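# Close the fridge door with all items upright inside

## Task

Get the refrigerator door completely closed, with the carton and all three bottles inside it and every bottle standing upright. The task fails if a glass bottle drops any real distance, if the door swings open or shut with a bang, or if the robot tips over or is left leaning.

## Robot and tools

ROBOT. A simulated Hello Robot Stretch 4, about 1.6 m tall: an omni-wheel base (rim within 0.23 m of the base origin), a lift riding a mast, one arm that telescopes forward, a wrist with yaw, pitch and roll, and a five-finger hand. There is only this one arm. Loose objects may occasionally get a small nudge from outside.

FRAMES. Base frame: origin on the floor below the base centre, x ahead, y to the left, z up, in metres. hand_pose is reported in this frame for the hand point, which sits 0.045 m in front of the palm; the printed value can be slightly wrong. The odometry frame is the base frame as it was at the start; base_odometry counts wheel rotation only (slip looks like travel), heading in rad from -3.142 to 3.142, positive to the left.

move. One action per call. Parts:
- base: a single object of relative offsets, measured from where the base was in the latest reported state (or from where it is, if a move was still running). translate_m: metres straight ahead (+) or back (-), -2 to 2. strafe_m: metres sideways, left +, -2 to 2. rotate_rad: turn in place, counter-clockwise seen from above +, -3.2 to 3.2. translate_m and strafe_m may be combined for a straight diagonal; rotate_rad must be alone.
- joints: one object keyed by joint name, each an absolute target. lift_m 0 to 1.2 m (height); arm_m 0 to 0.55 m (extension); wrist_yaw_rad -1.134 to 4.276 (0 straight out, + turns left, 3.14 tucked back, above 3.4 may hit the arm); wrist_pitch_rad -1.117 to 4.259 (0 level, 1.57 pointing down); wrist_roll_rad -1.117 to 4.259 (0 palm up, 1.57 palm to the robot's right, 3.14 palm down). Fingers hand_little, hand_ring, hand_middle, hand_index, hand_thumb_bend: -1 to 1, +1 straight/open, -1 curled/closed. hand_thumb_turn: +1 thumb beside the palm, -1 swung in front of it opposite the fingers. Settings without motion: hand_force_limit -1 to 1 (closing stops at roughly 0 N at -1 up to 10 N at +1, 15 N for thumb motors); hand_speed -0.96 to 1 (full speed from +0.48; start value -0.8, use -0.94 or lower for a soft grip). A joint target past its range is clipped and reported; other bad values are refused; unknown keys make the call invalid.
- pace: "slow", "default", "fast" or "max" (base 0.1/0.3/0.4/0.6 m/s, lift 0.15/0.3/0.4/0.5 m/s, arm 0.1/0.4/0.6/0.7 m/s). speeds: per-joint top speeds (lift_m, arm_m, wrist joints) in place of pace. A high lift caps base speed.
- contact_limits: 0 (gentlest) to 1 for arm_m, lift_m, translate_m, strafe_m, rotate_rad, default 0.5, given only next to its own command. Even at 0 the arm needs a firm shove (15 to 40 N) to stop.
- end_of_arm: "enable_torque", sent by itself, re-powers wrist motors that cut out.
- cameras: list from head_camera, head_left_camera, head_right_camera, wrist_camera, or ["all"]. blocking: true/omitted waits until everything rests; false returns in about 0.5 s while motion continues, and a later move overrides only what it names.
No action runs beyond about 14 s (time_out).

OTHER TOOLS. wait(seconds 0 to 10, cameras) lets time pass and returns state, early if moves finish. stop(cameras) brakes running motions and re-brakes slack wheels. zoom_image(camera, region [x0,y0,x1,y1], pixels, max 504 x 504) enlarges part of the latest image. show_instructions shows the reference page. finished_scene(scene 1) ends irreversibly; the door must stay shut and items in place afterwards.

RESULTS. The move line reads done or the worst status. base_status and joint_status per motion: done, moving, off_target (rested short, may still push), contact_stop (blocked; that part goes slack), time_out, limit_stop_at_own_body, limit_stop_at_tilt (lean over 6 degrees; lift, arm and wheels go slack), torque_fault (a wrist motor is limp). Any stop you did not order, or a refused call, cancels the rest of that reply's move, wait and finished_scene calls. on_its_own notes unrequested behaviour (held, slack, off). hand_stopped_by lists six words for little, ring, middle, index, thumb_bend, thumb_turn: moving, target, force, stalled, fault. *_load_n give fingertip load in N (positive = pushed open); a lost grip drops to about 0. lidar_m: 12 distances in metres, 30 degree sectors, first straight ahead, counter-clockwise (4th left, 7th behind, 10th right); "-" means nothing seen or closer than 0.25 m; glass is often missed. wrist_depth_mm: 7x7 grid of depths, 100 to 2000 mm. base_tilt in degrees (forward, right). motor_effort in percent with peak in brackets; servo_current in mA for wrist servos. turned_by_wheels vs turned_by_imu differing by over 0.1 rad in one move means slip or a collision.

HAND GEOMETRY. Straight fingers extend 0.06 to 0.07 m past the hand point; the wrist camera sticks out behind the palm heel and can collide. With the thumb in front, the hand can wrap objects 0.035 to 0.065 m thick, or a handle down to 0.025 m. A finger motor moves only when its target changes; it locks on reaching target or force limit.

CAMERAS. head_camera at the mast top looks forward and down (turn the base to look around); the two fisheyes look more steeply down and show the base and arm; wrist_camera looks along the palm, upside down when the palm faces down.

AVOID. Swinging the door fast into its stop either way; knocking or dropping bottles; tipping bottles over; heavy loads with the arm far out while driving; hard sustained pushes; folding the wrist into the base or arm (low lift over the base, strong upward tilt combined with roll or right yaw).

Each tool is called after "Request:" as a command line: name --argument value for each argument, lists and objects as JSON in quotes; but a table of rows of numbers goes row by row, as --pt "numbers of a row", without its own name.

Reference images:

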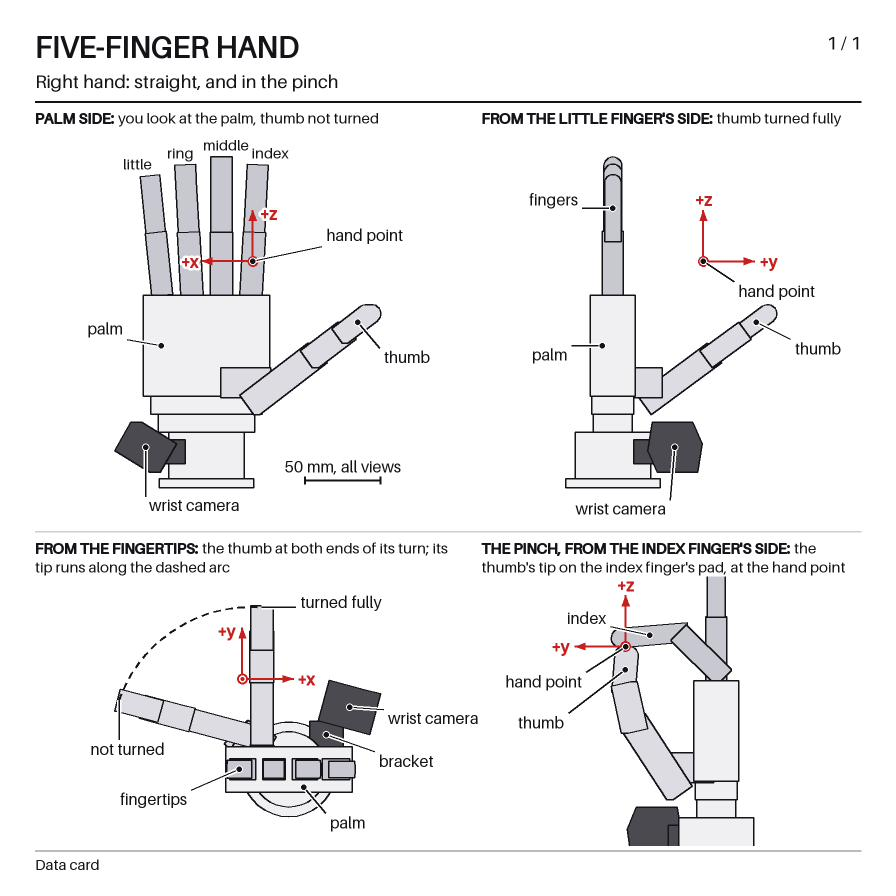

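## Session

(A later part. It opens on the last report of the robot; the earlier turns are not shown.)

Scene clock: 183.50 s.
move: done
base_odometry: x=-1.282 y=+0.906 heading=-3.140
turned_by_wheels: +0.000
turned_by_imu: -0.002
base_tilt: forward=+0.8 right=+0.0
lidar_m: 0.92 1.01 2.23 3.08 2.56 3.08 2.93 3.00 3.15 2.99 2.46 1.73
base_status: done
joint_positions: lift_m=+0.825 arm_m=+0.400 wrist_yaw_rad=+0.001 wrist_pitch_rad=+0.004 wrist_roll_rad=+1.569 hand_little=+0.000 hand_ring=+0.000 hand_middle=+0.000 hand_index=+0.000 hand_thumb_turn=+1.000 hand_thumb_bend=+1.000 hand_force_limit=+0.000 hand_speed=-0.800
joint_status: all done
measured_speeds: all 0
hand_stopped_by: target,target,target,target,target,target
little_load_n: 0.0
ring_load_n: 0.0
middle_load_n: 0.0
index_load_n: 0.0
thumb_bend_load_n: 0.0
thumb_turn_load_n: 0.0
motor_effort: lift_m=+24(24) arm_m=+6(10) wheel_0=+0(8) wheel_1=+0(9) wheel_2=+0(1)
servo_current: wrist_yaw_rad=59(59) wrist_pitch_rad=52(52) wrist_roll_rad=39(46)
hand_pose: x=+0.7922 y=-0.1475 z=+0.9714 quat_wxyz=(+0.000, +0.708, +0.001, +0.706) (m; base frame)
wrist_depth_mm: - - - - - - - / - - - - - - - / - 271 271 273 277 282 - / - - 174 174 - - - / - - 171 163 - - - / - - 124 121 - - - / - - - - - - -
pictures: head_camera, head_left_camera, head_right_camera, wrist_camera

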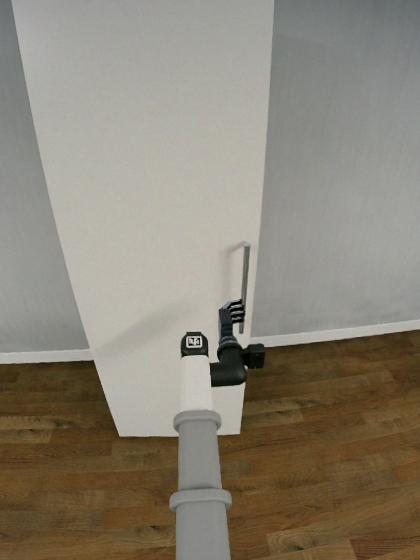

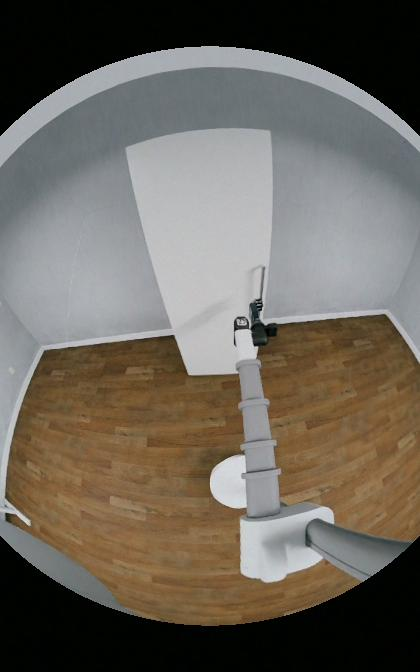

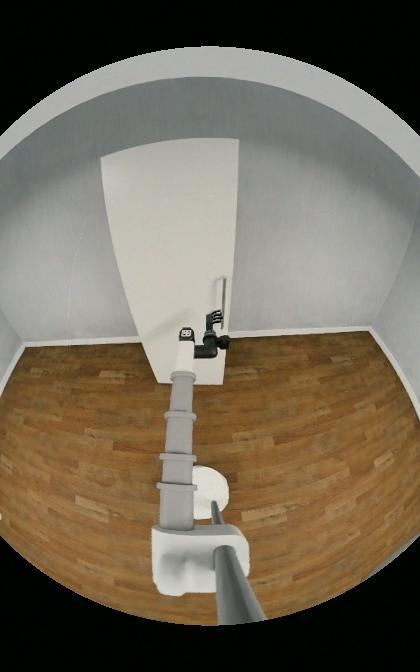

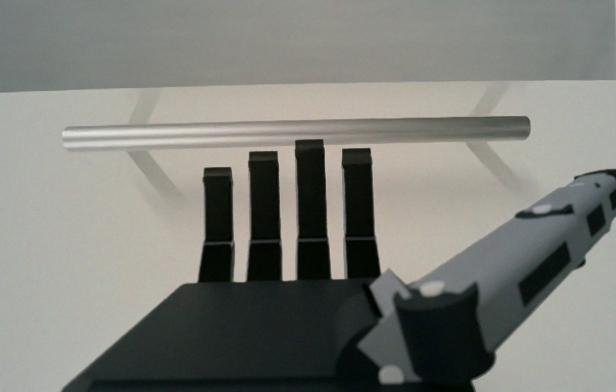

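Request:
move --base '{"strafe_m": 0.015}' --joints '{"arm_m": 0.48}' --pace "slow" --contact_limits '{"arm_m": 0.0}' --cameras '["head_camera", "wrist_camera"]'

Request:
zoom_image --camera "head_camera" --region '[180, 200, 320, 400]'

Scene clock: 197.67 s.
move: done
base_odometry: x=-1.282 y=+0.891 heading=-3.140
turned_by_wheels: +0.000
turned_by_imu: -0.002
base_tilt: forward=+0.9 right=+0.0
lidar_m: 0.92 1.02 2.19 3.06 2.56 3.08 2.92 3.03 3.16 3.00 2.42 1.75
base_status: done
joint_positions: lift_m=+0.825 arm_m=+0.480 wrist_yaw_rad=+0.001 wrist_pitch_rad=+0.004 wrist_roll_rad=+1.569 hand_little=+0.000 hand_ring=+0.000 hand_middle=+0.000 hand_index=+0.000 hand_thumb_turn=+1.000 hand_thumb_bend=+1.000 hand_force_limit=+0.000 hand_speed=-0.800
joint_status: all done
measured_speeds: all 0
hand_stopped_by: target,target,target,target,target,target
little_load_n: 0.0
ring_load_n: 0.0
middle_load_n: 0.0
index_load_n: 0.0
thumb_bend_load_n: 0.0
thumb_turn_load_n: 0.0
motor_effort: lift_m=+24(24) arm_m=+6(11) wheel_0=-1(6) wheel_1=+2(6) wheel_2=+0(1)
servo_current: wrist_yaw_rad=39(65) wrist_pitch_rad=46(52) wrist_roll_rad=33(52)
contact_limits: arm_m 0
hand_pose: x=+0.8722 y=-0.1475 z=+0.9714 quat_wxyz=(+0.000, +0.708, +0.001, +0.706) (m; base frame)
wrist_depth_mm: - - - - - - - / 189 190 193 193 198 198 198 / - - - 177 - - - / - - 174 174 - - - / - - 171 163 - - - / - - 124 121 - - - / - - - - - - -
pictures: head_camera, wrist_camera

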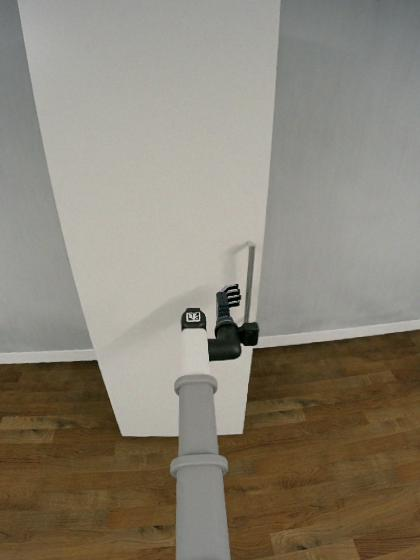

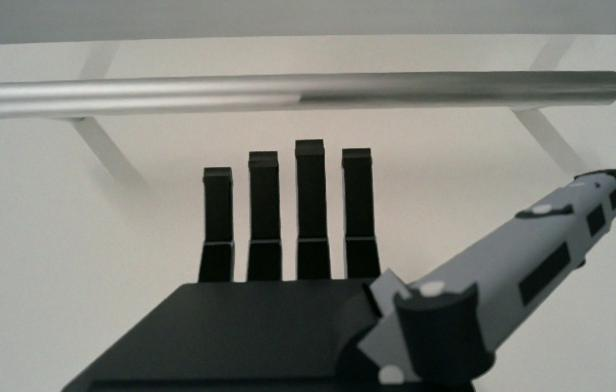

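Scaled by 2.520 from the camera's 420x560 image, which has a finer 1200x1600 frame.

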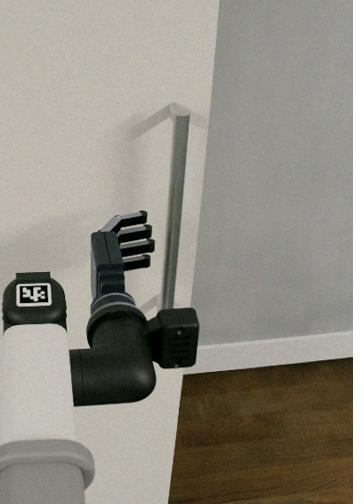

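Request:
move --joints '{"arm_m": 0.51}' --pace "slow" --contact_limits '{"arm_m": 0.0}' --cameras '["head_camera", "wrist_camera"]'

Request:
zoom_image --camera "head_camera" --region '[180, 200, 320, 400]'

Scene clock: 206.77 s.
move: done
base_odometry: x=-1.282 y=+0.891 heading=-3.140
turned_by_wheels: +0.000
turned_by_imu: -0.001
base_tilt: forward=+0.8 right=+0.0
lidar_m: 0.92 1.00 2.21 3.06 2.53 3.08 2.95 3.01 3.15 2.99 2.41 1.72
base_status: not commanded
joint_positions: lift_m=+0.825 arm_m=+0.510 wrist_yaw_rad=+0.001 wrist_pitch_rad=+0.004 wrist_roll_rad=+1.569 hand_little=+0.000 hand_ring=+0.000 hand_middle=+0.000 hand_index=+0.000 hand_thumb_turn=+1.000 hand_thumb_bend=+1.000 hand_force_limit=+0.000 hand_speed=-0.800
joint_status: all done
measured_speeds: all 0
hand_stopped_by: target,target,target,target,target,target
little_load_n: 0.0
ring_load_n: 0.0
middle_load_n: 0.0
index_load_n: 0.0
thumb_bend_load_n: 0.0
thumb_turn_load_n: 0.0
motor_effort: lift_m=+24(24) arm_m=+6(12) wheel_0=-1(1) wheel_1=+2(2) wheel_2=+0(0)
servo_current: wrist_yaw_rad=46(52) wrist_pitch_rad=39(52) wrist_roll_rad=46(52)
contact_limits: arm_m 0
hand_pose: x=+0.9022 y=-0.1475 z=+0.9714 quat_wxyz=(+0.000, +0.708, +0.001, +0.706) (m; base frame)
wrist_depth_mm: - - - - - - - / 160 162 163 164 164 166 - / - - - 177 - - - / - - 174 174 - - - / - - 171 163 - - - / - - 124 121 - - - / - - - - - - -
pictures: head_camera, wrist_camera

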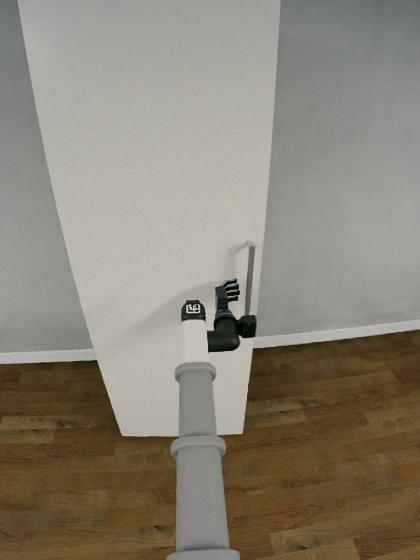

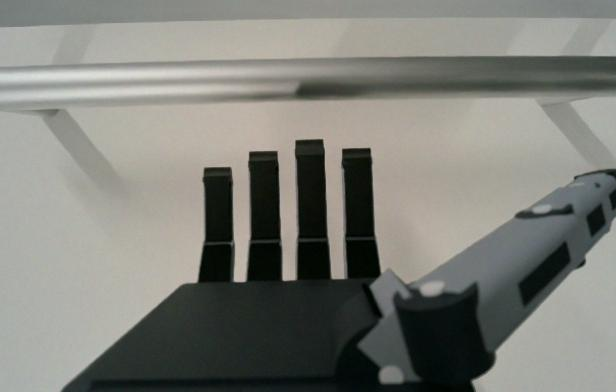

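Scaled by 2.520 from the camera's 420x560 image, which has a finer 1200x1600 frame.

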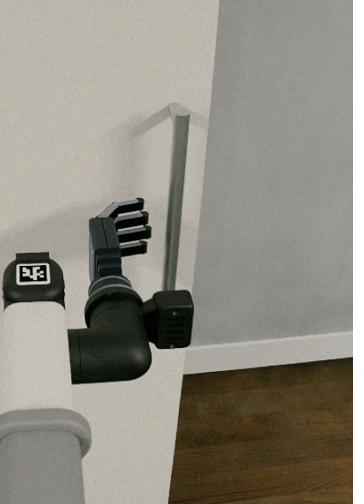

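Request:
move --joints '{"arm_m": 0.521}' --pace "slow" --contact_limits '{"arm_m": 0.0}'

Request:
move --base '{"strafe_m": -0.06}' --pace "slow" --contact_limits '{"strafe_m": 0.1}' --cameras '["head_camera", "wrist_camera"]'

Request:
zoom_image --camera "head_camera" --region '[180, 200, 320, 400]'

Scene clock: 215.67 s.
move: done
base_odometry: x=-1.282 y=+0.891 heading=-3.140
turned_by_wheels: +0.000
turned_by_imu: -0.001
base_tilt: forward=+0.9 right=+0.0
lidar_m: 0.91 1.01 2.22 3.07 2.55 3.08 2.92 3.01 3.17 3.00 2.45 1.72
base_status: not commanded
joint_positions: lift_m=+0.825 arm_m=+0.521 wrist_yaw_rad=+0.001 wrist_pitch_rad=+0.004 wrist_roll_rad=+1.569 hand_little=+0.000 hand_ring=+0.000 hand_middle=+0.000 hand_index=+0.000 hand_thumb_turn=+1.000 hand_thumb_bend=+1.000 hand_force_limit=+0.000 hand_speed=-0.800
joint_status: all done
measured_speeds: all 0
hand_stopped_by: target,target,target,target,target,target
little_load_n: 0.0
ring_load_n: 0.0
middle_load_n: 0.0
index_load_n: 0.0
thumb_bend_load_n: 0.0
thumb_turn_load_n: 0.0
motor_effort: lift_m=+24(24) arm_m=+6(11) wheel_0=-1(1) wheel_1=+2(2) wheel_2=+0(0)
servo_current: wrist_yaw_rad=33(52) wrist_pitch_rad=39(46) wrist_roll_rad=46(59)
contact_limits: arm_m 0
hand_pose: x=+0.9132 y=-0.1475 z=+0.9714 quat_wxyz=(+0.000, +0.708, +0.001, +0.706) (m; base frame)
wrist_depth_mm: - - - - - - - / 150 150 151 152 153 154 155 / - - - 178 - - - / - - 174 173 - - - / - - 171 163 - - - / - - 124 121 - - - / - - - - - - -
pictures: none

Scene clock: 217.40 s.
move: done
base_odometry: x=-1.282 y=+0.951 heading=-3.139
turned_by_wheels: +0.001
turned_by_imu: +0.000
base_tilt: forward=+0.9 right=+0.0
lidar_m: 0.92 0.99 2.22 3.13 2.57 3.06 2.93 3.02 3.10 2.94 2.45 1.70
base_status: done
joint_positions: lift_m=+0.825 arm_m=+0.521 wrist_yaw_rad=+0.004 wrist_pitch_rad=+0.004 wrist_roll_rad=+1.569 hand_little=+0.000 hand_ring=+0.000 hand_middle=+0.000 hand_index=+0.000 hand_thumb_turn=+1.000 hand_thumb_bend=+1.000 hand_force_limit=+0.000 hand_speed=-0.800
joint_status: not commanded
measured_speeds: all 0
hand_stopped_by: target,target,target,target,target,target
little_load_n: 0.0
ring_load_n: 0.0
middle_load_n: 0.0
index_load_n: 3.5
thumb_bend_load_n: 0.0
thumb_turn_load_n: 0.5
motor_effort: lift_m=+24(24) arm_m=+5(6) wheel_0=+5(6) wheel_1=+1(6) wheel_2=+4(4)
servo_current: wrist_yaw_rad=52(72) wrist_pitch_rad=33(52) wrist_roll_rad=52(59)
contact_limits: arm_m 0; strafe_m 0.1
hand_pose: x=+0.9137 y=-0.1468 z=+0.9714 quat_wxyz=(-0.001, +0.708, +0.002, +0.706) (m; base frame)
wrist_depth_mm: - - - - - - - / - - - - - - - / - - - 177 - - - / 151 151 153 155 155 156 - / - - 171 163 - - - / - - 124 121 - - - / - - - - - - -
pictures: head_camera, wrist_camera

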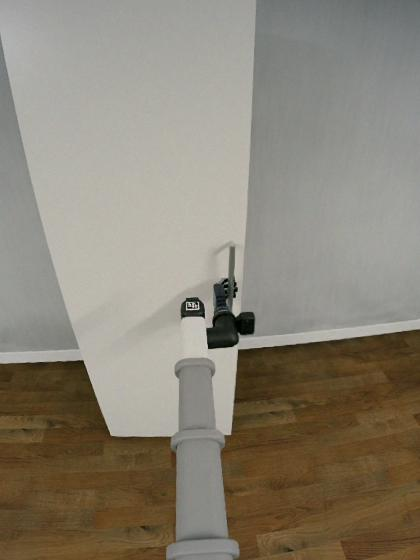

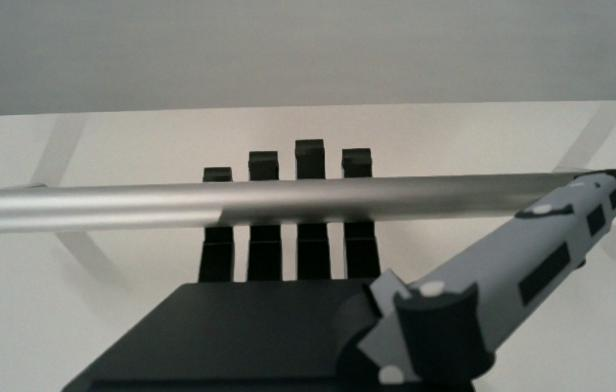

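Scaled by 2.520 from the camera's 420x560 image, which has a finer 1200x1600 frame.

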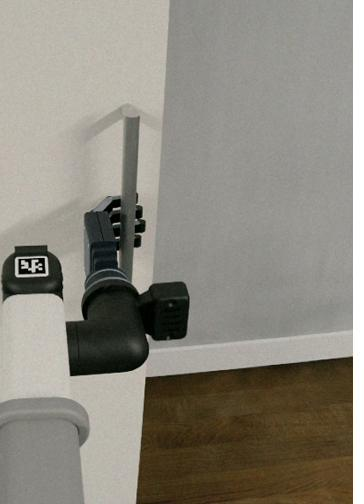

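Request:
move --joints '{"hand_index": -0.6, "hand_middle": -0.6, "hand_ring": -0.6, "hand_little": -0.6, "hand_force_limit": -0.2, "hand_speed": -0.9}' --cameras '["head_camera", "wrist_camera"]'

Request:
zoom_image --camera "head_camera" --region '[180, 200, 320, 400]'

Scene clock: 225.83 s.
move: off_target
base_odometry: x=-1.282 y=+0.951 heading=-3.139
turned_by_wheels: +0.000
turned_by_imu: -0.002
base_tilt: forward=+0.8 right=+0.0
lidar_m: 0.91 1.01 2.21 3.12 2.56 3.06 2.93 3.03 3.10 2.93 2.44 1.72
base_status: not commanded
joint_positions: lift_m=+0.825 arm_m=+0.521 wrist_yaw_rad=+0.004 wrist_pitch_rad=+0.004 wrist_roll_rad=+1.569 hand_little=-0.129 hand_ring=-0.092 hand_middle=-0.054 hand_index=-0.008 hand_thumb_turn=+1.000 hand_thumb_bend=+1.000 hand_force_limit=-0.200 hand_speed=-0.900
joint_status: hand_little off_target (ended at -0.129, target -0.600); hand_ring off_target (ended at -0.092, target -0.600); hand_middle off_target (ended at -0.054, target -0.600); hand_index off_target (ended at -0.008, target -0.600); the others done
measured_speeds: all 0
hand_stopped_by: force,force,force,force,target,target
little_load_n: 3.5
ring_load_n: 0.5
middle_load_n: 0.0
index_load_n: 0.0
thumb_bend_load_n: 0.0
thumb_turn_load_n: 0.0
motor_effort: lift_m=+23(24) arm_m=+4(4) wheel_0=+4(5) wheel_1=+1(1) wheel_2=+4(4)
servo_current: wrist_yaw_rad=46(65) wrist_pitch_rad=46(52) wrist_roll_rad=20(59)
contact_limits: arm_m 0; strafe_m 0.1
hand_pose: x=+0.9138 y=-0.1467 z=+0.9714 quat_wxyz=(-0.001, +0.708, +0.002, +0.706) (m; base frame)
wrist_depth_mm: - - - - - - - / - - - - - - - / - - - 172 - - - / 148 149 151 152 153 154 - / - - 158 163 - - - / - - 124 121 - - - / - - - - - - -
pictures: head_camera, wrist_camera

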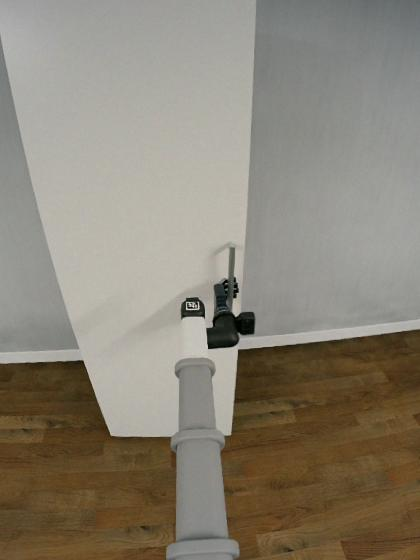

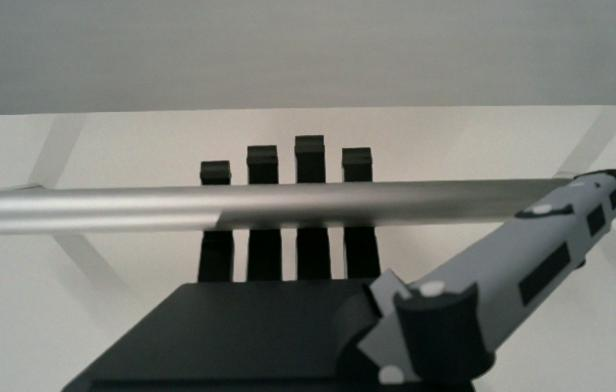

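Scaled by 2.520 from the camera's 420x560 image, which has a finer 1200x1600 frame.

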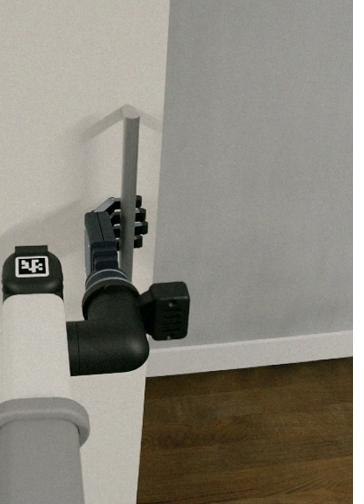

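Request:
move --base '{"translate_m": -0.05}' --pace "slow" --contact_limits '{"translate_m": 0.5}' --cameras '["head_camera", "wrist_camera"]'

Request:
zoom_image --camera "head_camera" --region '[180, 200, 320, 400]'

Scene clock: 232.63 s.
move: done
base_odometry: x=-1.232 y=+0.951 heading=-3.138
turned_by_wheels: +0.001
turned_by_imu: +0.000
base_tilt: forward=+0.8 right=+0.0
lidar_m: 0.90 1.03 2.26 3.12 2.54 3.03 2.89 2.95 3.12 2.92 2.52 1.76
base_status: done
joint_positions: lift_m=+0.825 arm_m=+0.521 wrist_yaw_rad=+0.004 wrist_pitch_rad=+0.004 wrist_roll_rad=+1.569 hand_little=-0.129 hand_ring=-0.092 hand_middle=-0.054 hand_index=-0.008 hand_thumb_turn=+1.000 hand_thumb_bend=+1.000 hand_force_limit=-0.200 hand_speed=-0.900
joint_status: not commanded
measured_speeds: all 0
hand_stopped_by: force,force,force,force,target,target
little_load_n: 1.5
ring_load_n: 0.0
middle_load_n: 0.5
index_load_n: 0.0
thumb_bend_load_n: 0.0
thumb_turn_load_n: 0.0
motor_effort: lift_m=+23(24) arm_m=+4(4) wheel_0=+4(6) wheel_1=+1(2) wheel_2=+5(9)
servo_current: wrist_yaw_rad=59(59) wrist_pitch_rad=46(46) wrist_roll_rad=33(59)
contact_limits: arm_m 0; translate_m 0.5
hand_pose: x=+0.9138 y=-0.1467 z=+0.9714 quat_wxyz=(-0.001, +0.708, +0.002, +0.706) (m; base frame)
wrist_depth_mm: - - - - - - - / - - - - - - - / - - - 172 - - - / 187 - 167 157 155 155 - / 147 148 150 154 152 - - / - - 124 121 - - - / - - - - - - -
pictures: head_camera, wrist_camera

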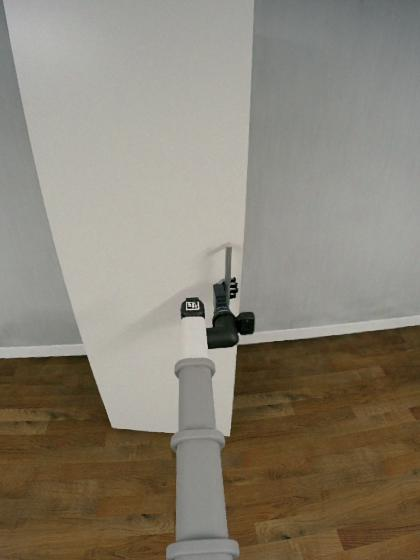

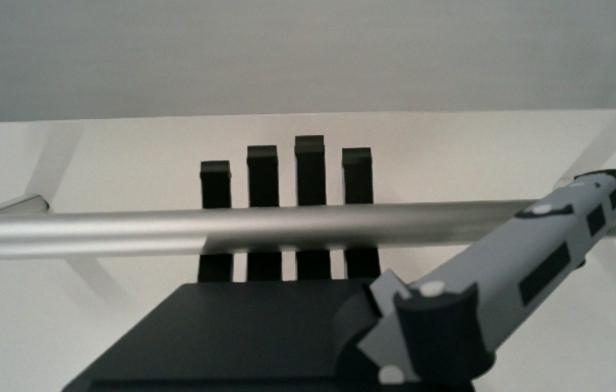

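Scaled by 2.520 from the camera's 420x560 image, which has a finer 1200x1600 frame.

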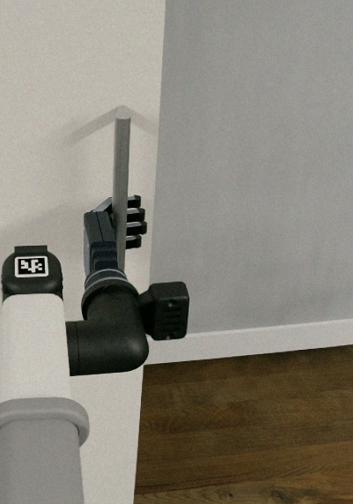

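Request:
move --base '{"translate_m": -0.06, "strafe_m": 0.02}' --pace "slow" --contact_limits '{"translate_m": 0.5}' --cameras '["head_camera", "head_right_camera", "wrist_camera"]'

Scene clock: 237.97 s.
move: done
base_odometry: x=-1.172 y=+0.931 heading=-3.137
turned_by_wheels: +0.001
turned_by_imu: -0.001
base_tilt: forward=+0.8 right=+0.0
lidar_m: 0.91 1.09 2.37 3.09 2.50 2.98 2.83 2.92 3.12 2.96 2.59 1.81
base_status: done
joint_positions: lift_m=+0.825 arm_m=+0.521 wrist_yaw_rad=+0.004 wrist_pitch_rad=+0.004 wrist_roll_rad=+1.569 hand_little=-0.129 hand_ring=-0.092 hand_middle=-0.054 hand_index=-0.008 hand_thumb_turn=+1.000 hand_thumb_bend=+1.000 hand_force_limit=-0.200 hand_speed=-0.900
joint_status: not commanded
measured_speeds: all 0
hand_stopped_by: force,force,force,force,target,target
little_load_n: 1.0
ring_load_n: 0.0
middle_load_n: 0.5
index_load_n: 0.5
thumb_bend_load_n: 0.0
thumb_turn_load_n: 0.0
motor_effort: lift_m=+23(24) arm_m=+4(4) wheel_0=+2(6) wheel_1=+1(1) wheel_2=+6(9)
servo_current: wrist_yaw_rad=52(59) wrist_pitch_rad=46(52) wrist_roll_rad=26(46)
contact_limits: arm_m 0; translate_m 0.5
hand_pose: x=+0.9138 y=-0.1467 z=+0.9714 quat_wxyz=(-0.001, +0.708, +0.002, +0.706) (m; base frame)
wrist_depth_mm: - - - - - - - / - - - - - - - / - - - 172 - - - / 186 - 167 169 156 152 - / 147 147 149 153 151 - - / - - 124 121 - - - / - - - - - - -
pictures: head_camera, head_right_camera, wrist_camera

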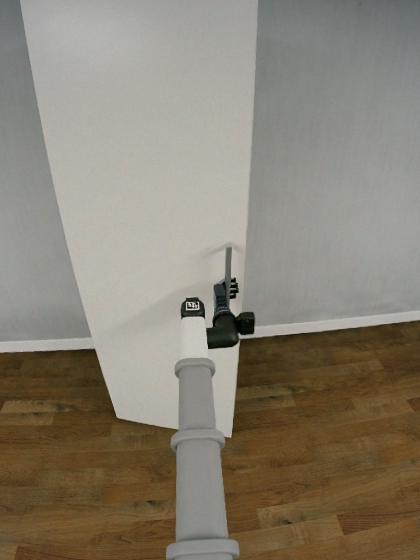

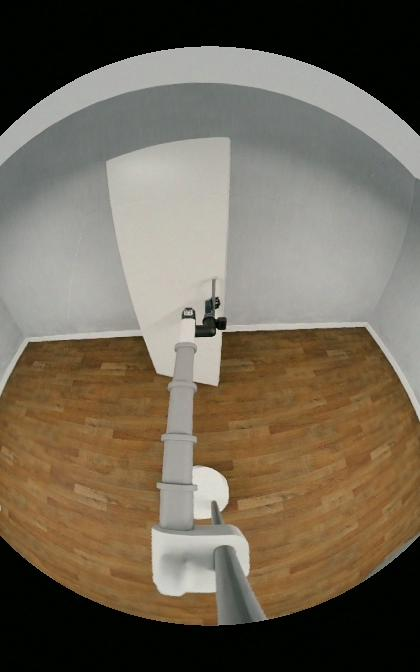

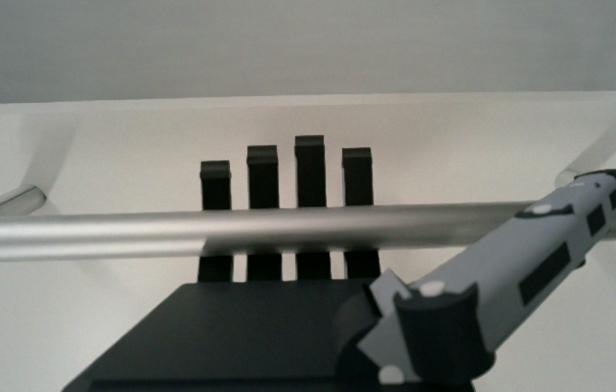

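Request:
move --joints '{"hand_index": 0.15, "hand_middle": 0.15, "hand_ring": 0.15, "hand_little": 0.15, "hand_speed": -0.5}'

Request:
move --base '{"strafe_m": 0.055}' --pace "slow" --cameras '["wrist_camera", "head_camera"]'

Scene clock: 245.40 s.
move: done
base_odometry: x=-1.172 y=+0.931 heading=-3.138
turned_by_wheels: +0.000
turned_by_imu: -0.001
base_tilt: forward=+0.8 right=+0.0
lidar_m: 0.91 1.10 2.37 3.11 2.47 2.98 2.82 2.90 3.15 2.95 2.61 1.83
base_status: not commanded
joint_positions: lift_m=+0.825 arm_m=+0.521 wrist_yaw_rad=+0.004 wrist_pitch_rad=+0.004 wrist_roll_rad=+1.569 hand_little=+0.150 hand_ring=+0.150 hand_middle=+0.150 hand_index=+0.150 hand_thumb_turn=+1.000 hand_thumb_bend=+1.000 hand_force_limit=-0.200 hand_speed=-0.500
joint_status: all done
measured_speeds: all 0
hand_stopped_by: target,target,target,target,target,target
little_load_n: 0.0
ring_load_n: 0.0
middle_load_n: 0.0
index_load_n: 1.0
thumb_bend_load_n: 0.0
thumb_turn_load_n: 0.0
motor_effort: lift_m=+24(24) arm_m=+4(4) wheel_0=+2(2) wheel_1=+0(1) wheel_2=+4(6)
servo_current: wrist_yaw_rad=46(59) wrist_pitch_rad=39(46) wrist_roll_rad=39(46)
contact_limits: arm_m 0; translate_m 0.5
hand_pose: x=+0.9138 y=-0.1467 z=+0.9714 quat_wxyz=(-0.001, +0.708, +0.002, +0.706) (m; base frame)
wrist_depth_mm: - - - - - - - / - - - - - - - / - - - - - - - / 193 - 182 162 160 160 - / 152 153 154 156 157 - - / - - 124 121 - - - / - - - - - - -
pictures: none

Scene clock: 247.07 s.
move: done
base_odometry: x=-1.172 y=+0.876 heading=-3.137
turned_by_wheels: +0.000
turned_by_imu: +0.000
base_tilt: forward=+0.8 right=+0.0
lidar_m: 1.03 1.13 2.33 3.03 2.47 2.96 2.83 2.92 3.18 3.02 2.58 1.81
base_status: done
joint_positions: lift_m=+0.825 arm_m=+0.521 wrist_yaw_rad=+0.002 wrist_pitch_rad=+0.004 wrist_roll_rad=+1.569 hand_little=+0.150 hand_ring=+0.150 hand_middle=+0.150 hand_index=+0.150 hand_thumb_turn=+1.000 hand_thumb_bend=+1.000 hand_force_limit=-0.200 hand_speed=-0.500
joint_status: not commanded
measured_speeds: all 0
hand_stopped_by: target,target,target,target,target,target
little_load_n: 0.0
ring_load_n: 0.0
middle_load_n: 0.0
index_load_n: 0.0
thumb_bend_load_n: 0.0
thumb_turn_load_n: 0.0
motor_effort: lift_m=+24(24) arm_m=+4(4) wheel_0=+0(12) wheel_1=+3(5) wheel_2=+1(3)
servo_current: wrist_yaw_rad=39(59) wrist_pitch_rad=46(52) wrist_roll_rad=33(52)
contact_limits: arm_m 0
hand_pose: x=+0.9134 y=-0.1473 z=+0.9714 quat_wxyz=(+0.000, +0.708, +0.001, +0.706) (m; base frame)
wrist_depth_mm: - - - - - - - / 230 234 235 236 237 239 - / - - - - - - - / - - 182 183 - - - / - - 174 167 - - - / - - 124 121 - - - / - - - - - - -
pictures: head_camera, wrist_camera

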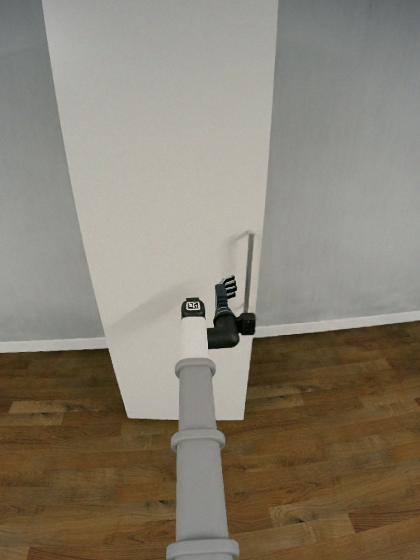

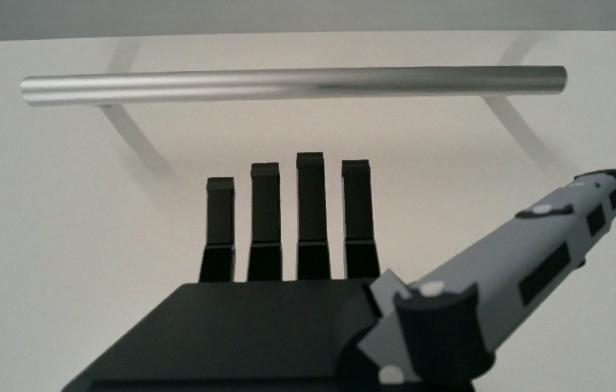

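Request:
move --cameras '["head_camera", "wrist_camera"]'

Scene clock: 249.73 s.
base_odometry: x=-1.172 y=+0.876 heading=-3.137
turned_by_wheels: +0.000
turned_by_imu: -0.001
base_tilt: forward=+0.8 right=+0.0
lidar_m: 1.05 1.13 2.38 3.04 2.45 2.96 2.79 2.88 3.19 3.01 2.60 1.83
base_status: done
joint_positions: lift_m=+0.825 arm_m=+0.521 wrist_yaw_rad=+0.002 wrist_pitch_rad=+0.004 wrist_roll_rad=+1.569 hand_little=+0.150 hand_ring=+0.150 hand_middle=+0.150 hand_index=+0.150 hand_thumb_turn=+1.000 hand_thumb_bend=+1.000 hand_force_limit=-0.200 hand_speed=-0.500
joint_status: not commanded
measured_speeds: all 0
hand_stopped_by: target,target,target,target,target,target
little_load_n: 0.0
ring_load_n: 0.0
middle_load_n: 0.0
index_load_n: 0.0
thumb_bend_load_n: 0.0
thumb_turn_load_n: 0.0
motor_effort: lift_m=+24(24) arm_m=+4(4) wheel_0=-1(12) wheel_1=+3(5) wheel_2=+1(3)
servo_current: wrist_yaw_rad=52(59) wrist_pitch_rad=39(52) wrist_roll_rad=20(52)
contact_limits: arm_m 0
hand_pose: x=+0.9134 y=-0.1473 z=+0.9714 quat_wxyz=(+0.000, +0.708, +0.001, +0.706) (m; base frame)
wrist_depth_mm: - - - - - - - / - 256 258 259 262 263 - / - - - - - - - / - - 182 183 - - - / - - 174 167 - - - / - - 124 121 - - - / - - - - - - -
pictures: head_camera, wrist_camera

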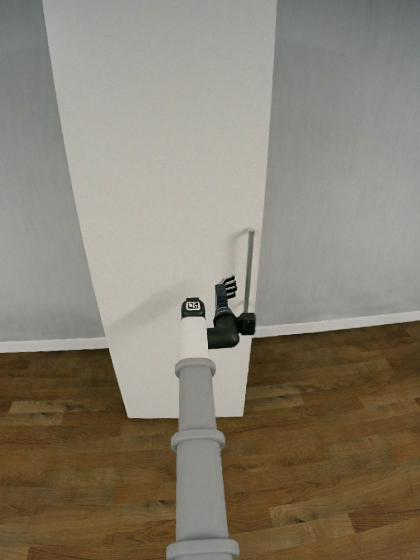

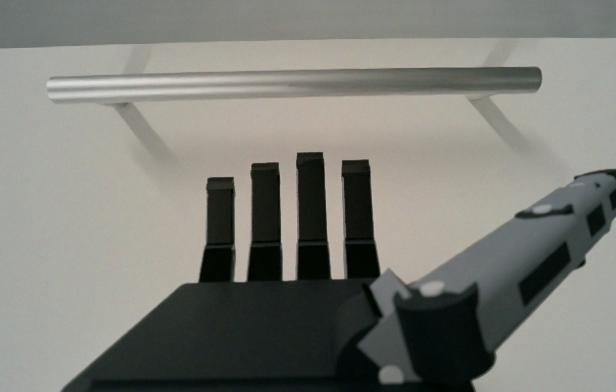

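Request:
wait --seconds 3 --cameras '["head_camera", "wrist_camera"]'

Scene clock: 256.67 s.
base_odometry: x=-1.172 y=+0.876 heading=-3.137
turned_by_wheels: +0.000
turned_by_imu: -0.002
base_tilt: forward=+0.8 right=+0.0
lidar_m: 1.01 1.13 2.34 3.06 2.45 2.98 2.81 2.94 3.18 3.02 2.60 1.84
base_status: done
joint_positions: lift_m=+0.825 arm_m=+0.521 wrist_yaw_rad=+0.002 wrist_pitch_rad=+0.004 wrist_roll_rad=+1.569 hand_little=+0.150 hand_ring=+0.150 hand_middle=+0.150 hand_index=+0.150 hand_thumb_turn=+1.000 hand_thumb_bend=+1.000 hand_force_limit=-0.200 hand_speed=-0.500
joint_status: not commanded
measured_speeds: all 0
hand_stopped_by: target,target,target,target,target,target
little_load_n: 0.0
ring_load_n: 0.0
middle_load_n: 0.0
index_load_n: 0.0
thumb_bend_load_n: 0.0
thumb_turn_load_n: 0.0
motor_effort: lift_m=+24(24) arm_m=+4(4) wheel_0=+0(12) wheel_1=+3(5) wheel_2=+1(3)
servo_current: wrist_yaw_rad=20(59) wrist_pitch_rad=46(52) wrist_roll_rad=33(52)
contact_limits: arm_m 0
hand_pose: x=+0.9134 y=-0.1473 z=+0.9714 quat_wxyz=(+0.000, +0.708, +0.001, +0.706) (m; base frame)
wrist_depth_mm: - - - - - - - / - 256 258 259 262 263 - / - - - - - - - / - - 181 182 - - - / - - 174 167 - - - / - - 124 121 - - - / - - - - - - -
wait: 3.00 s; at rest from the start
pictures: head_camera, wrist_camera

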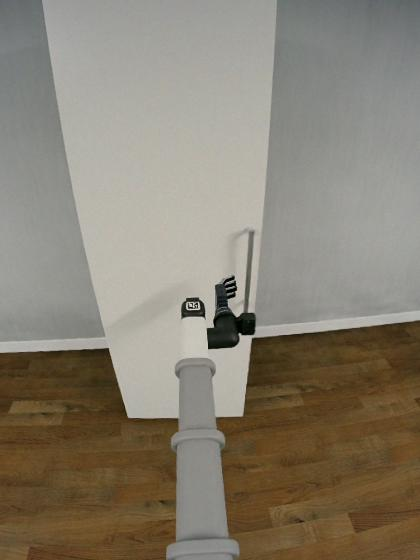

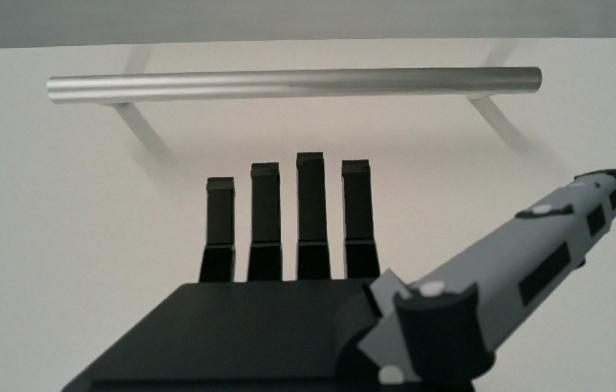

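Request:
move --joints '{"arm_m": 0.1, "hand_index": 1.0, "hand_middle": 1.0, "hand_ring": 1.0, "hand_little": 1.0}'

Request:
move --base '{"strafe_m": -0.56}' --joints '{"wrist_yaw_rad": 1.57}' --cameras '["head_camera", "wrist_camera"]'

Request:
move --base '{"translate_m": 0.6}' --pace "slow" --contact_limits '{"translate_m": 0.1}' --cameras '["head_camera", "head_left_camera", "wrist_camera"]'

Scene clock: 301.07 s.
move: done
base_odometry: x=-1.172 y=+0.876 heading=-3.137
turned_by_wheels: +0.000
turned_by_imu: -0.002
base_tilt: forward=+0.8 right=+0.0
lidar_m: 1.01 1.13 2.37 3.04 2.46 2.98 2.82 2.90 3.14 3.03 2.60 1.84
base_status: not commanded
joint_positions: lift_m=+0.825 arm_m=+0.100 wrist_yaw_rad=+0.001 wrist_pitch_rad=+0.004 wrist_roll_rad=+1.569 hand_little=+1.000 hand_ring=+1.000 hand_middle=+1.000 hand_index=+1.000 hand_thumb_turn=+1.000 hand_thumb_bend=+1.000 hand_force_limit=-0.200 hand_speed=-0.500
joint_status: all done
measured_speeds: all 0
hand_stopped_by: target,target,target,target,target,target
little_load_n: 0.0
ring_load_n: 0.0
middle_load_n: 0.0
index_load_n: 0.0
thumb_bend_load_n: 0.0
thumb_turn_load_n: 0.0
motor_effort: lift_m=+24(24) arm_m=-6(10) wheel_0=+0(0) wheel_1=+3(3) wheel_2=+1(1)
servo_current: wrist_yaw_rad=26(59) wrist_pitch_rad=39(46) wrist_roll_rad=33(59)
hand_pose: x=+0.4926 y=-0.1473 z=+0.9714 quat_wxyz=(+0.000, +0.708, +0.001, +0.706) (m; base frame)
wrist_depth_mm: - - - - - - 1336 / - - - - - - 1308 / - - - - - - - / - - - - - - - / - - - - - - - / - - 124 121 - - - / - - - - - - -
pictures: none

Scene clock: 304.27 s.
move: done
base_odometry: x=-1.175 y=+1.436 heading=-3.137
turned_by_wheels: +0.000
turned_by_imu: -0.001
base_tilt: forward=+0.8 right=+0.0
lidar_m: 1.25 1.05 2.42 3.59 2.96 2.97 2.78 2.88 2.60 2.47 2.54 1.86
base_status: done
joint_positions: lift_m=+0.825 arm_m=+0.100 wrist_yaw_rad=+1.568 wrist_pitch_rad=+0.004 wrist_roll_rad=+1.569 hand_little=+1.000 hand_ring=+1.000 hand_middle=+1.000 hand_index=+1.000 hand_thumb_turn=+1.000 hand_thumb_bend=+1.000 hand_force_limit=-0.200 hand_speed=-0.500
joint_status: all done
measured_speeds: all 0
hand_stopped_by: target,target,target,target,target,target
little_load_n: 0.0
ring_load_n: 0.0
middle_load_n: 0.0
index_load_n: 0.0
thumb_bend_load_n: 0.0
thumb_turn_load_n: 0.0
motor_effort: lift_m=+23(24) arm_m=-6(6) wheel_0=+1(11) wheel_1=+2(9) wheel_2=+1(3)
servo_current: wrist_yaw_rad=33(111) wrist_pitch_rad=39(52) wrist_roll_rad=39(52)
hand_pose: x=+0.4193 y=+0.2210 z=+0.9714 quat_wxyz=(-0.498, +0.501, +0.501, +0.500) (m; base frame)
wrist_depth_mm: - - - - - 1983 1397 / - - - - - 1983 1397 / - - - - - 1983 1430 / - - - - - - - / - - - - - - - / - - 124 121 - - - / - - - - - - -
pictures: head_camera, wrist_camera

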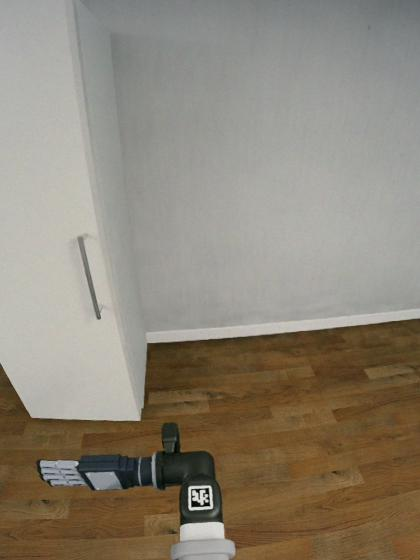

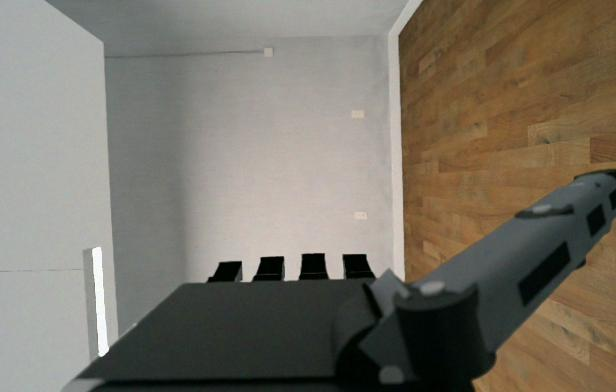

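Scene clock: 311.53 s.
move: done
base_odometry: x=-1.775 y=+1.433 heading=-3.137
turned_by_wheels: +0.000
turned_by_imu: -0.004
base_tilt: forward=+0.8 right=+0.0
lidar_m: 1.15 0.54 0.69 3.65 3.32 3.55 3.43 3.50 2.59 2.45 1.78 1.23
base_status: done
joint_positions: lift_m=+0.825 arm_m=+0.100 wrist_yaw_rad=+1.568 wrist_pitch_rad=+0.004 wrist_roll_rad=+1.569 hand_little=+1.000 hand_ring=+1.000 hand_middle=+1.000 hand_index=+1.000 hand_thumb_turn=+1.000 hand_thumb_bend=+1.000 hand_force_limit=-0.200 hand_speed=-0.500
joint_status: not commanded
measured_speeds: all 0
hand_stopped_by: target,target,target,target,target,target
little_load_n: 0.0
ring_load_n: 0.0
middle_load_n: 0.0
index_load_n: 0.0
thumb_bend_load_n: 0.0
thumb_turn_load_n: 0.0
motor_effort: lift_m=+23(23) arm_m=-5(6) wheel_0=+2(9) wheel_1=+2(5) wheel_2=-2(6)
servo_current: wrist_yaw_rad=39(65) wrist_pitch_rad=39(52) wrist_roll_rad=26(52)
contact_limits: translate_m 0.1
hand_pose: x=+0.4193 y=+0.2210 z=+0.9714 quat_wxyz=(-0.498, +0.501, +0.501, +0.500) (m; base frame)
wrist_depth_mm: - - - - - - - / - - - - - - - / - 289 291 - 297 297 1366 / - - - - - - - / - - - - - - - / - - 124 121 - - - / - - - - - - -
pictures: head_camera, head_left_camera, wrist_camera

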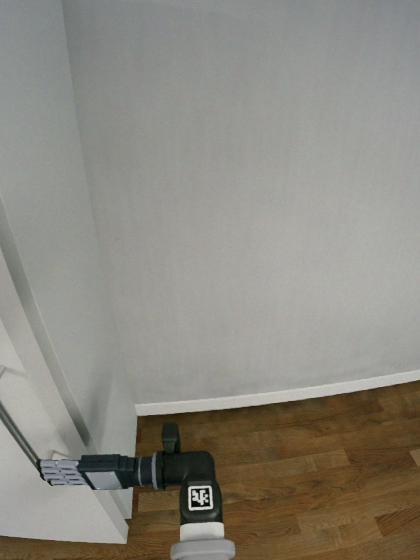

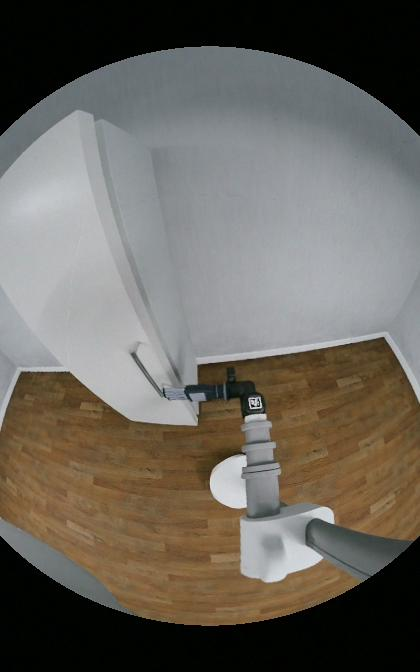

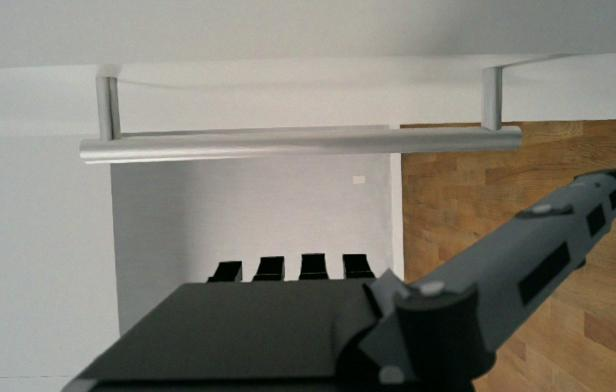

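Request:
move --base '{"strafe_m": -0.07}' --cameras '[]'

Request:
move --joints '{"arm_m": 0.24}' --cameras '["head_camera", "wrist_camera"]'

Scene clock: 324.00 s.
move: done
base_odometry: x=-1.775 y=+1.503 heading=-3.137
turned_by_wheels: +0.000
turned_by_imu: -0.001
base_tilt: forward=+0.8 right=+0.0
lidar_m: 1.14 0.58 0.60 3.70 3.31 3.54 3.43 3.47 2.44 2.37 1.77 1.23
base_status: done
joint_positions: lift_m=+0.825 arm_m=+0.100 wrist_yaw_rad=+1.569 wrist_pitch_rad=+0.004 wrist_roll_rad=+1.569 hand_little=+1.000 hand_ring=+1.000 hand_middle=+1.000 hand_index=+1.000 hand_thumb_turn=+1.000 hand_thumb_bend=+1.000 hand_force_limit=-0.200 hand_speed=-0.500
joint_status: not commanded
measured_speeds: all 0
hand_stopped_by: target,target,target,target,target,target
little_load_n: 0.0
ring_load_n: 0.0
middle_load_n: 0.0
index_load_n: 0.0
thumb_bend_load_n: 0.0
thumb_turn_load_n: 0.0
motor_effort: lift_m=+23(23) arm_m=-5(6) wheel_0=-1(10) wheel_1=+2(7) wheel_2=+0(2)
servo_current: wrist_yaw_rad=33(65) wrist_pitch_rad=52(52) wrist_roll_rad=26(52)
hand_pose: x=+0.4192 y=+0.2210 z=+0.9714 quat_wxyz=(-0.498, +0.501, +0.501, +0.500) (m; base frame)
wrist_depth_mm: - - - - - - - / - - - - - - - / - - - 362 - 1808 1430 / - - - - - - - / - - - - - - - / - - 124 121 - - - / - - - - - - -
pictures: none
No camera images: "cameras" was empty.

Scene clock: 325.47 s.
move: done
base_odometry: x=-1.775 y=+1.503 heading=-3.137
turned_by_wheels: +0.000
turned_by_imu: +0.000
base_tilt: forward=+0.8 right=+0.1
lidar_m: 1.15 0.59 0.60 3.70 3.34 3.55 3.43 3.48 2.50 2.35 1.75 1.23
base_status: not commanded
joint_positions: lift_m=+0.825 arm_m=+0.240 wrist_yaw_rad=+1.569 wrist_pitch_rad=+0.004 wrist_roll_rad=+1.569 hand_little=+1.000 hand_ring=+1.000 hand_middle=+1.000 hand_index=+1.000 hand_thumb_turn=+1.000 hand_thumb_bend=+1.000 hand_force_limit=-0.200 hand_speed=-0.500
joint_status: all done
measured_speeds: all 0
hand_stopped_by: target,target,target,target,target,target
little_load_n: 0.0
ring_load_n: 0.0
middle_load_n: 0.0
index_load_n: 0.0
thumb_bend_load_n: 0.0
thumb_turn_load_n: 0.0
motor_effort: lift_m=+23(23) arm_m=+6(11) wheel_0=-1(1) wheel_1=+2(2) wheel_2=+0(0)
servo_current: wrist_yaw_rad=46(59) wrist_pitch_rad=46(52) wrist_roll_rad=20(52)
hand_pose: x=+0.5589 y=+0.2210 z=+0.9714 quat_wxyz=(-0.498, +0.501, +0.501, +0.500) (m; base frame)
wrist_depth_mm: 312 314 317 317 320 322 324 / 314 315 317 320 320 324 324 / 351 370 - - - 389 399 / - - - - - - - / - - - - - - - / - - 124 121 - - - / - - - - - - -
pictures: head_camera, wrist_camera

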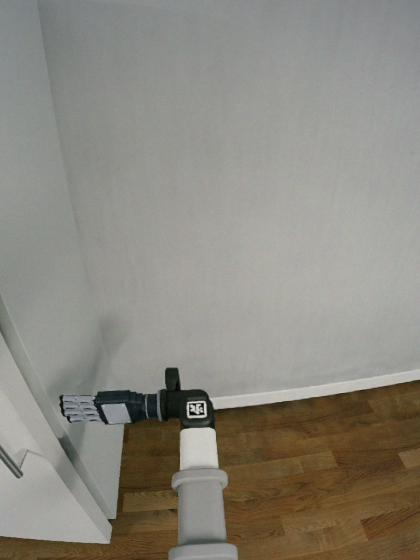

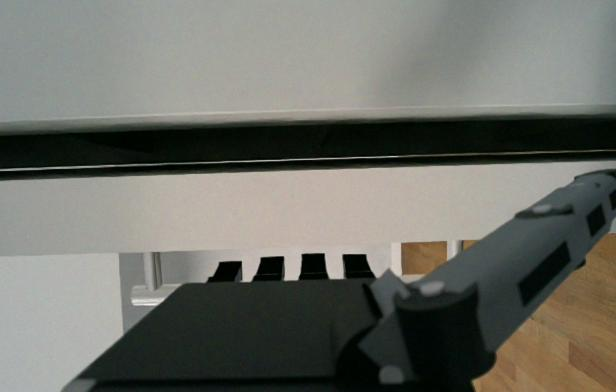

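Request:
zoom_image --camera "wrist_camera" --region '[0, 80, 300, 270]'

Request:
zoom_image --camera "wrist_camera" --region '[300, 80, 600, 270]'

Scaled by 1.680.

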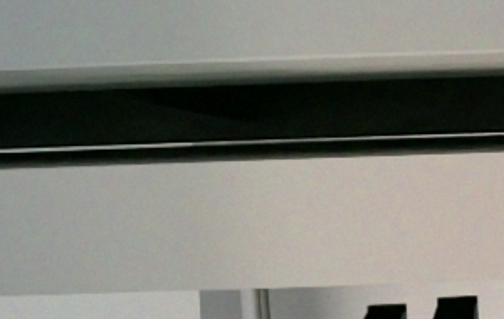

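Scaled by 1.680.

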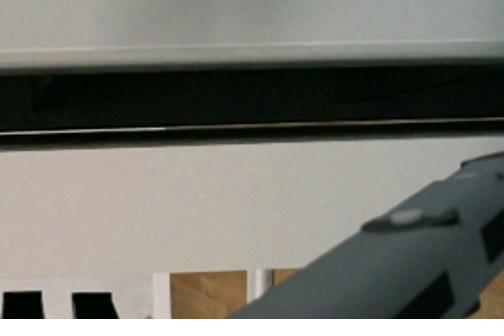

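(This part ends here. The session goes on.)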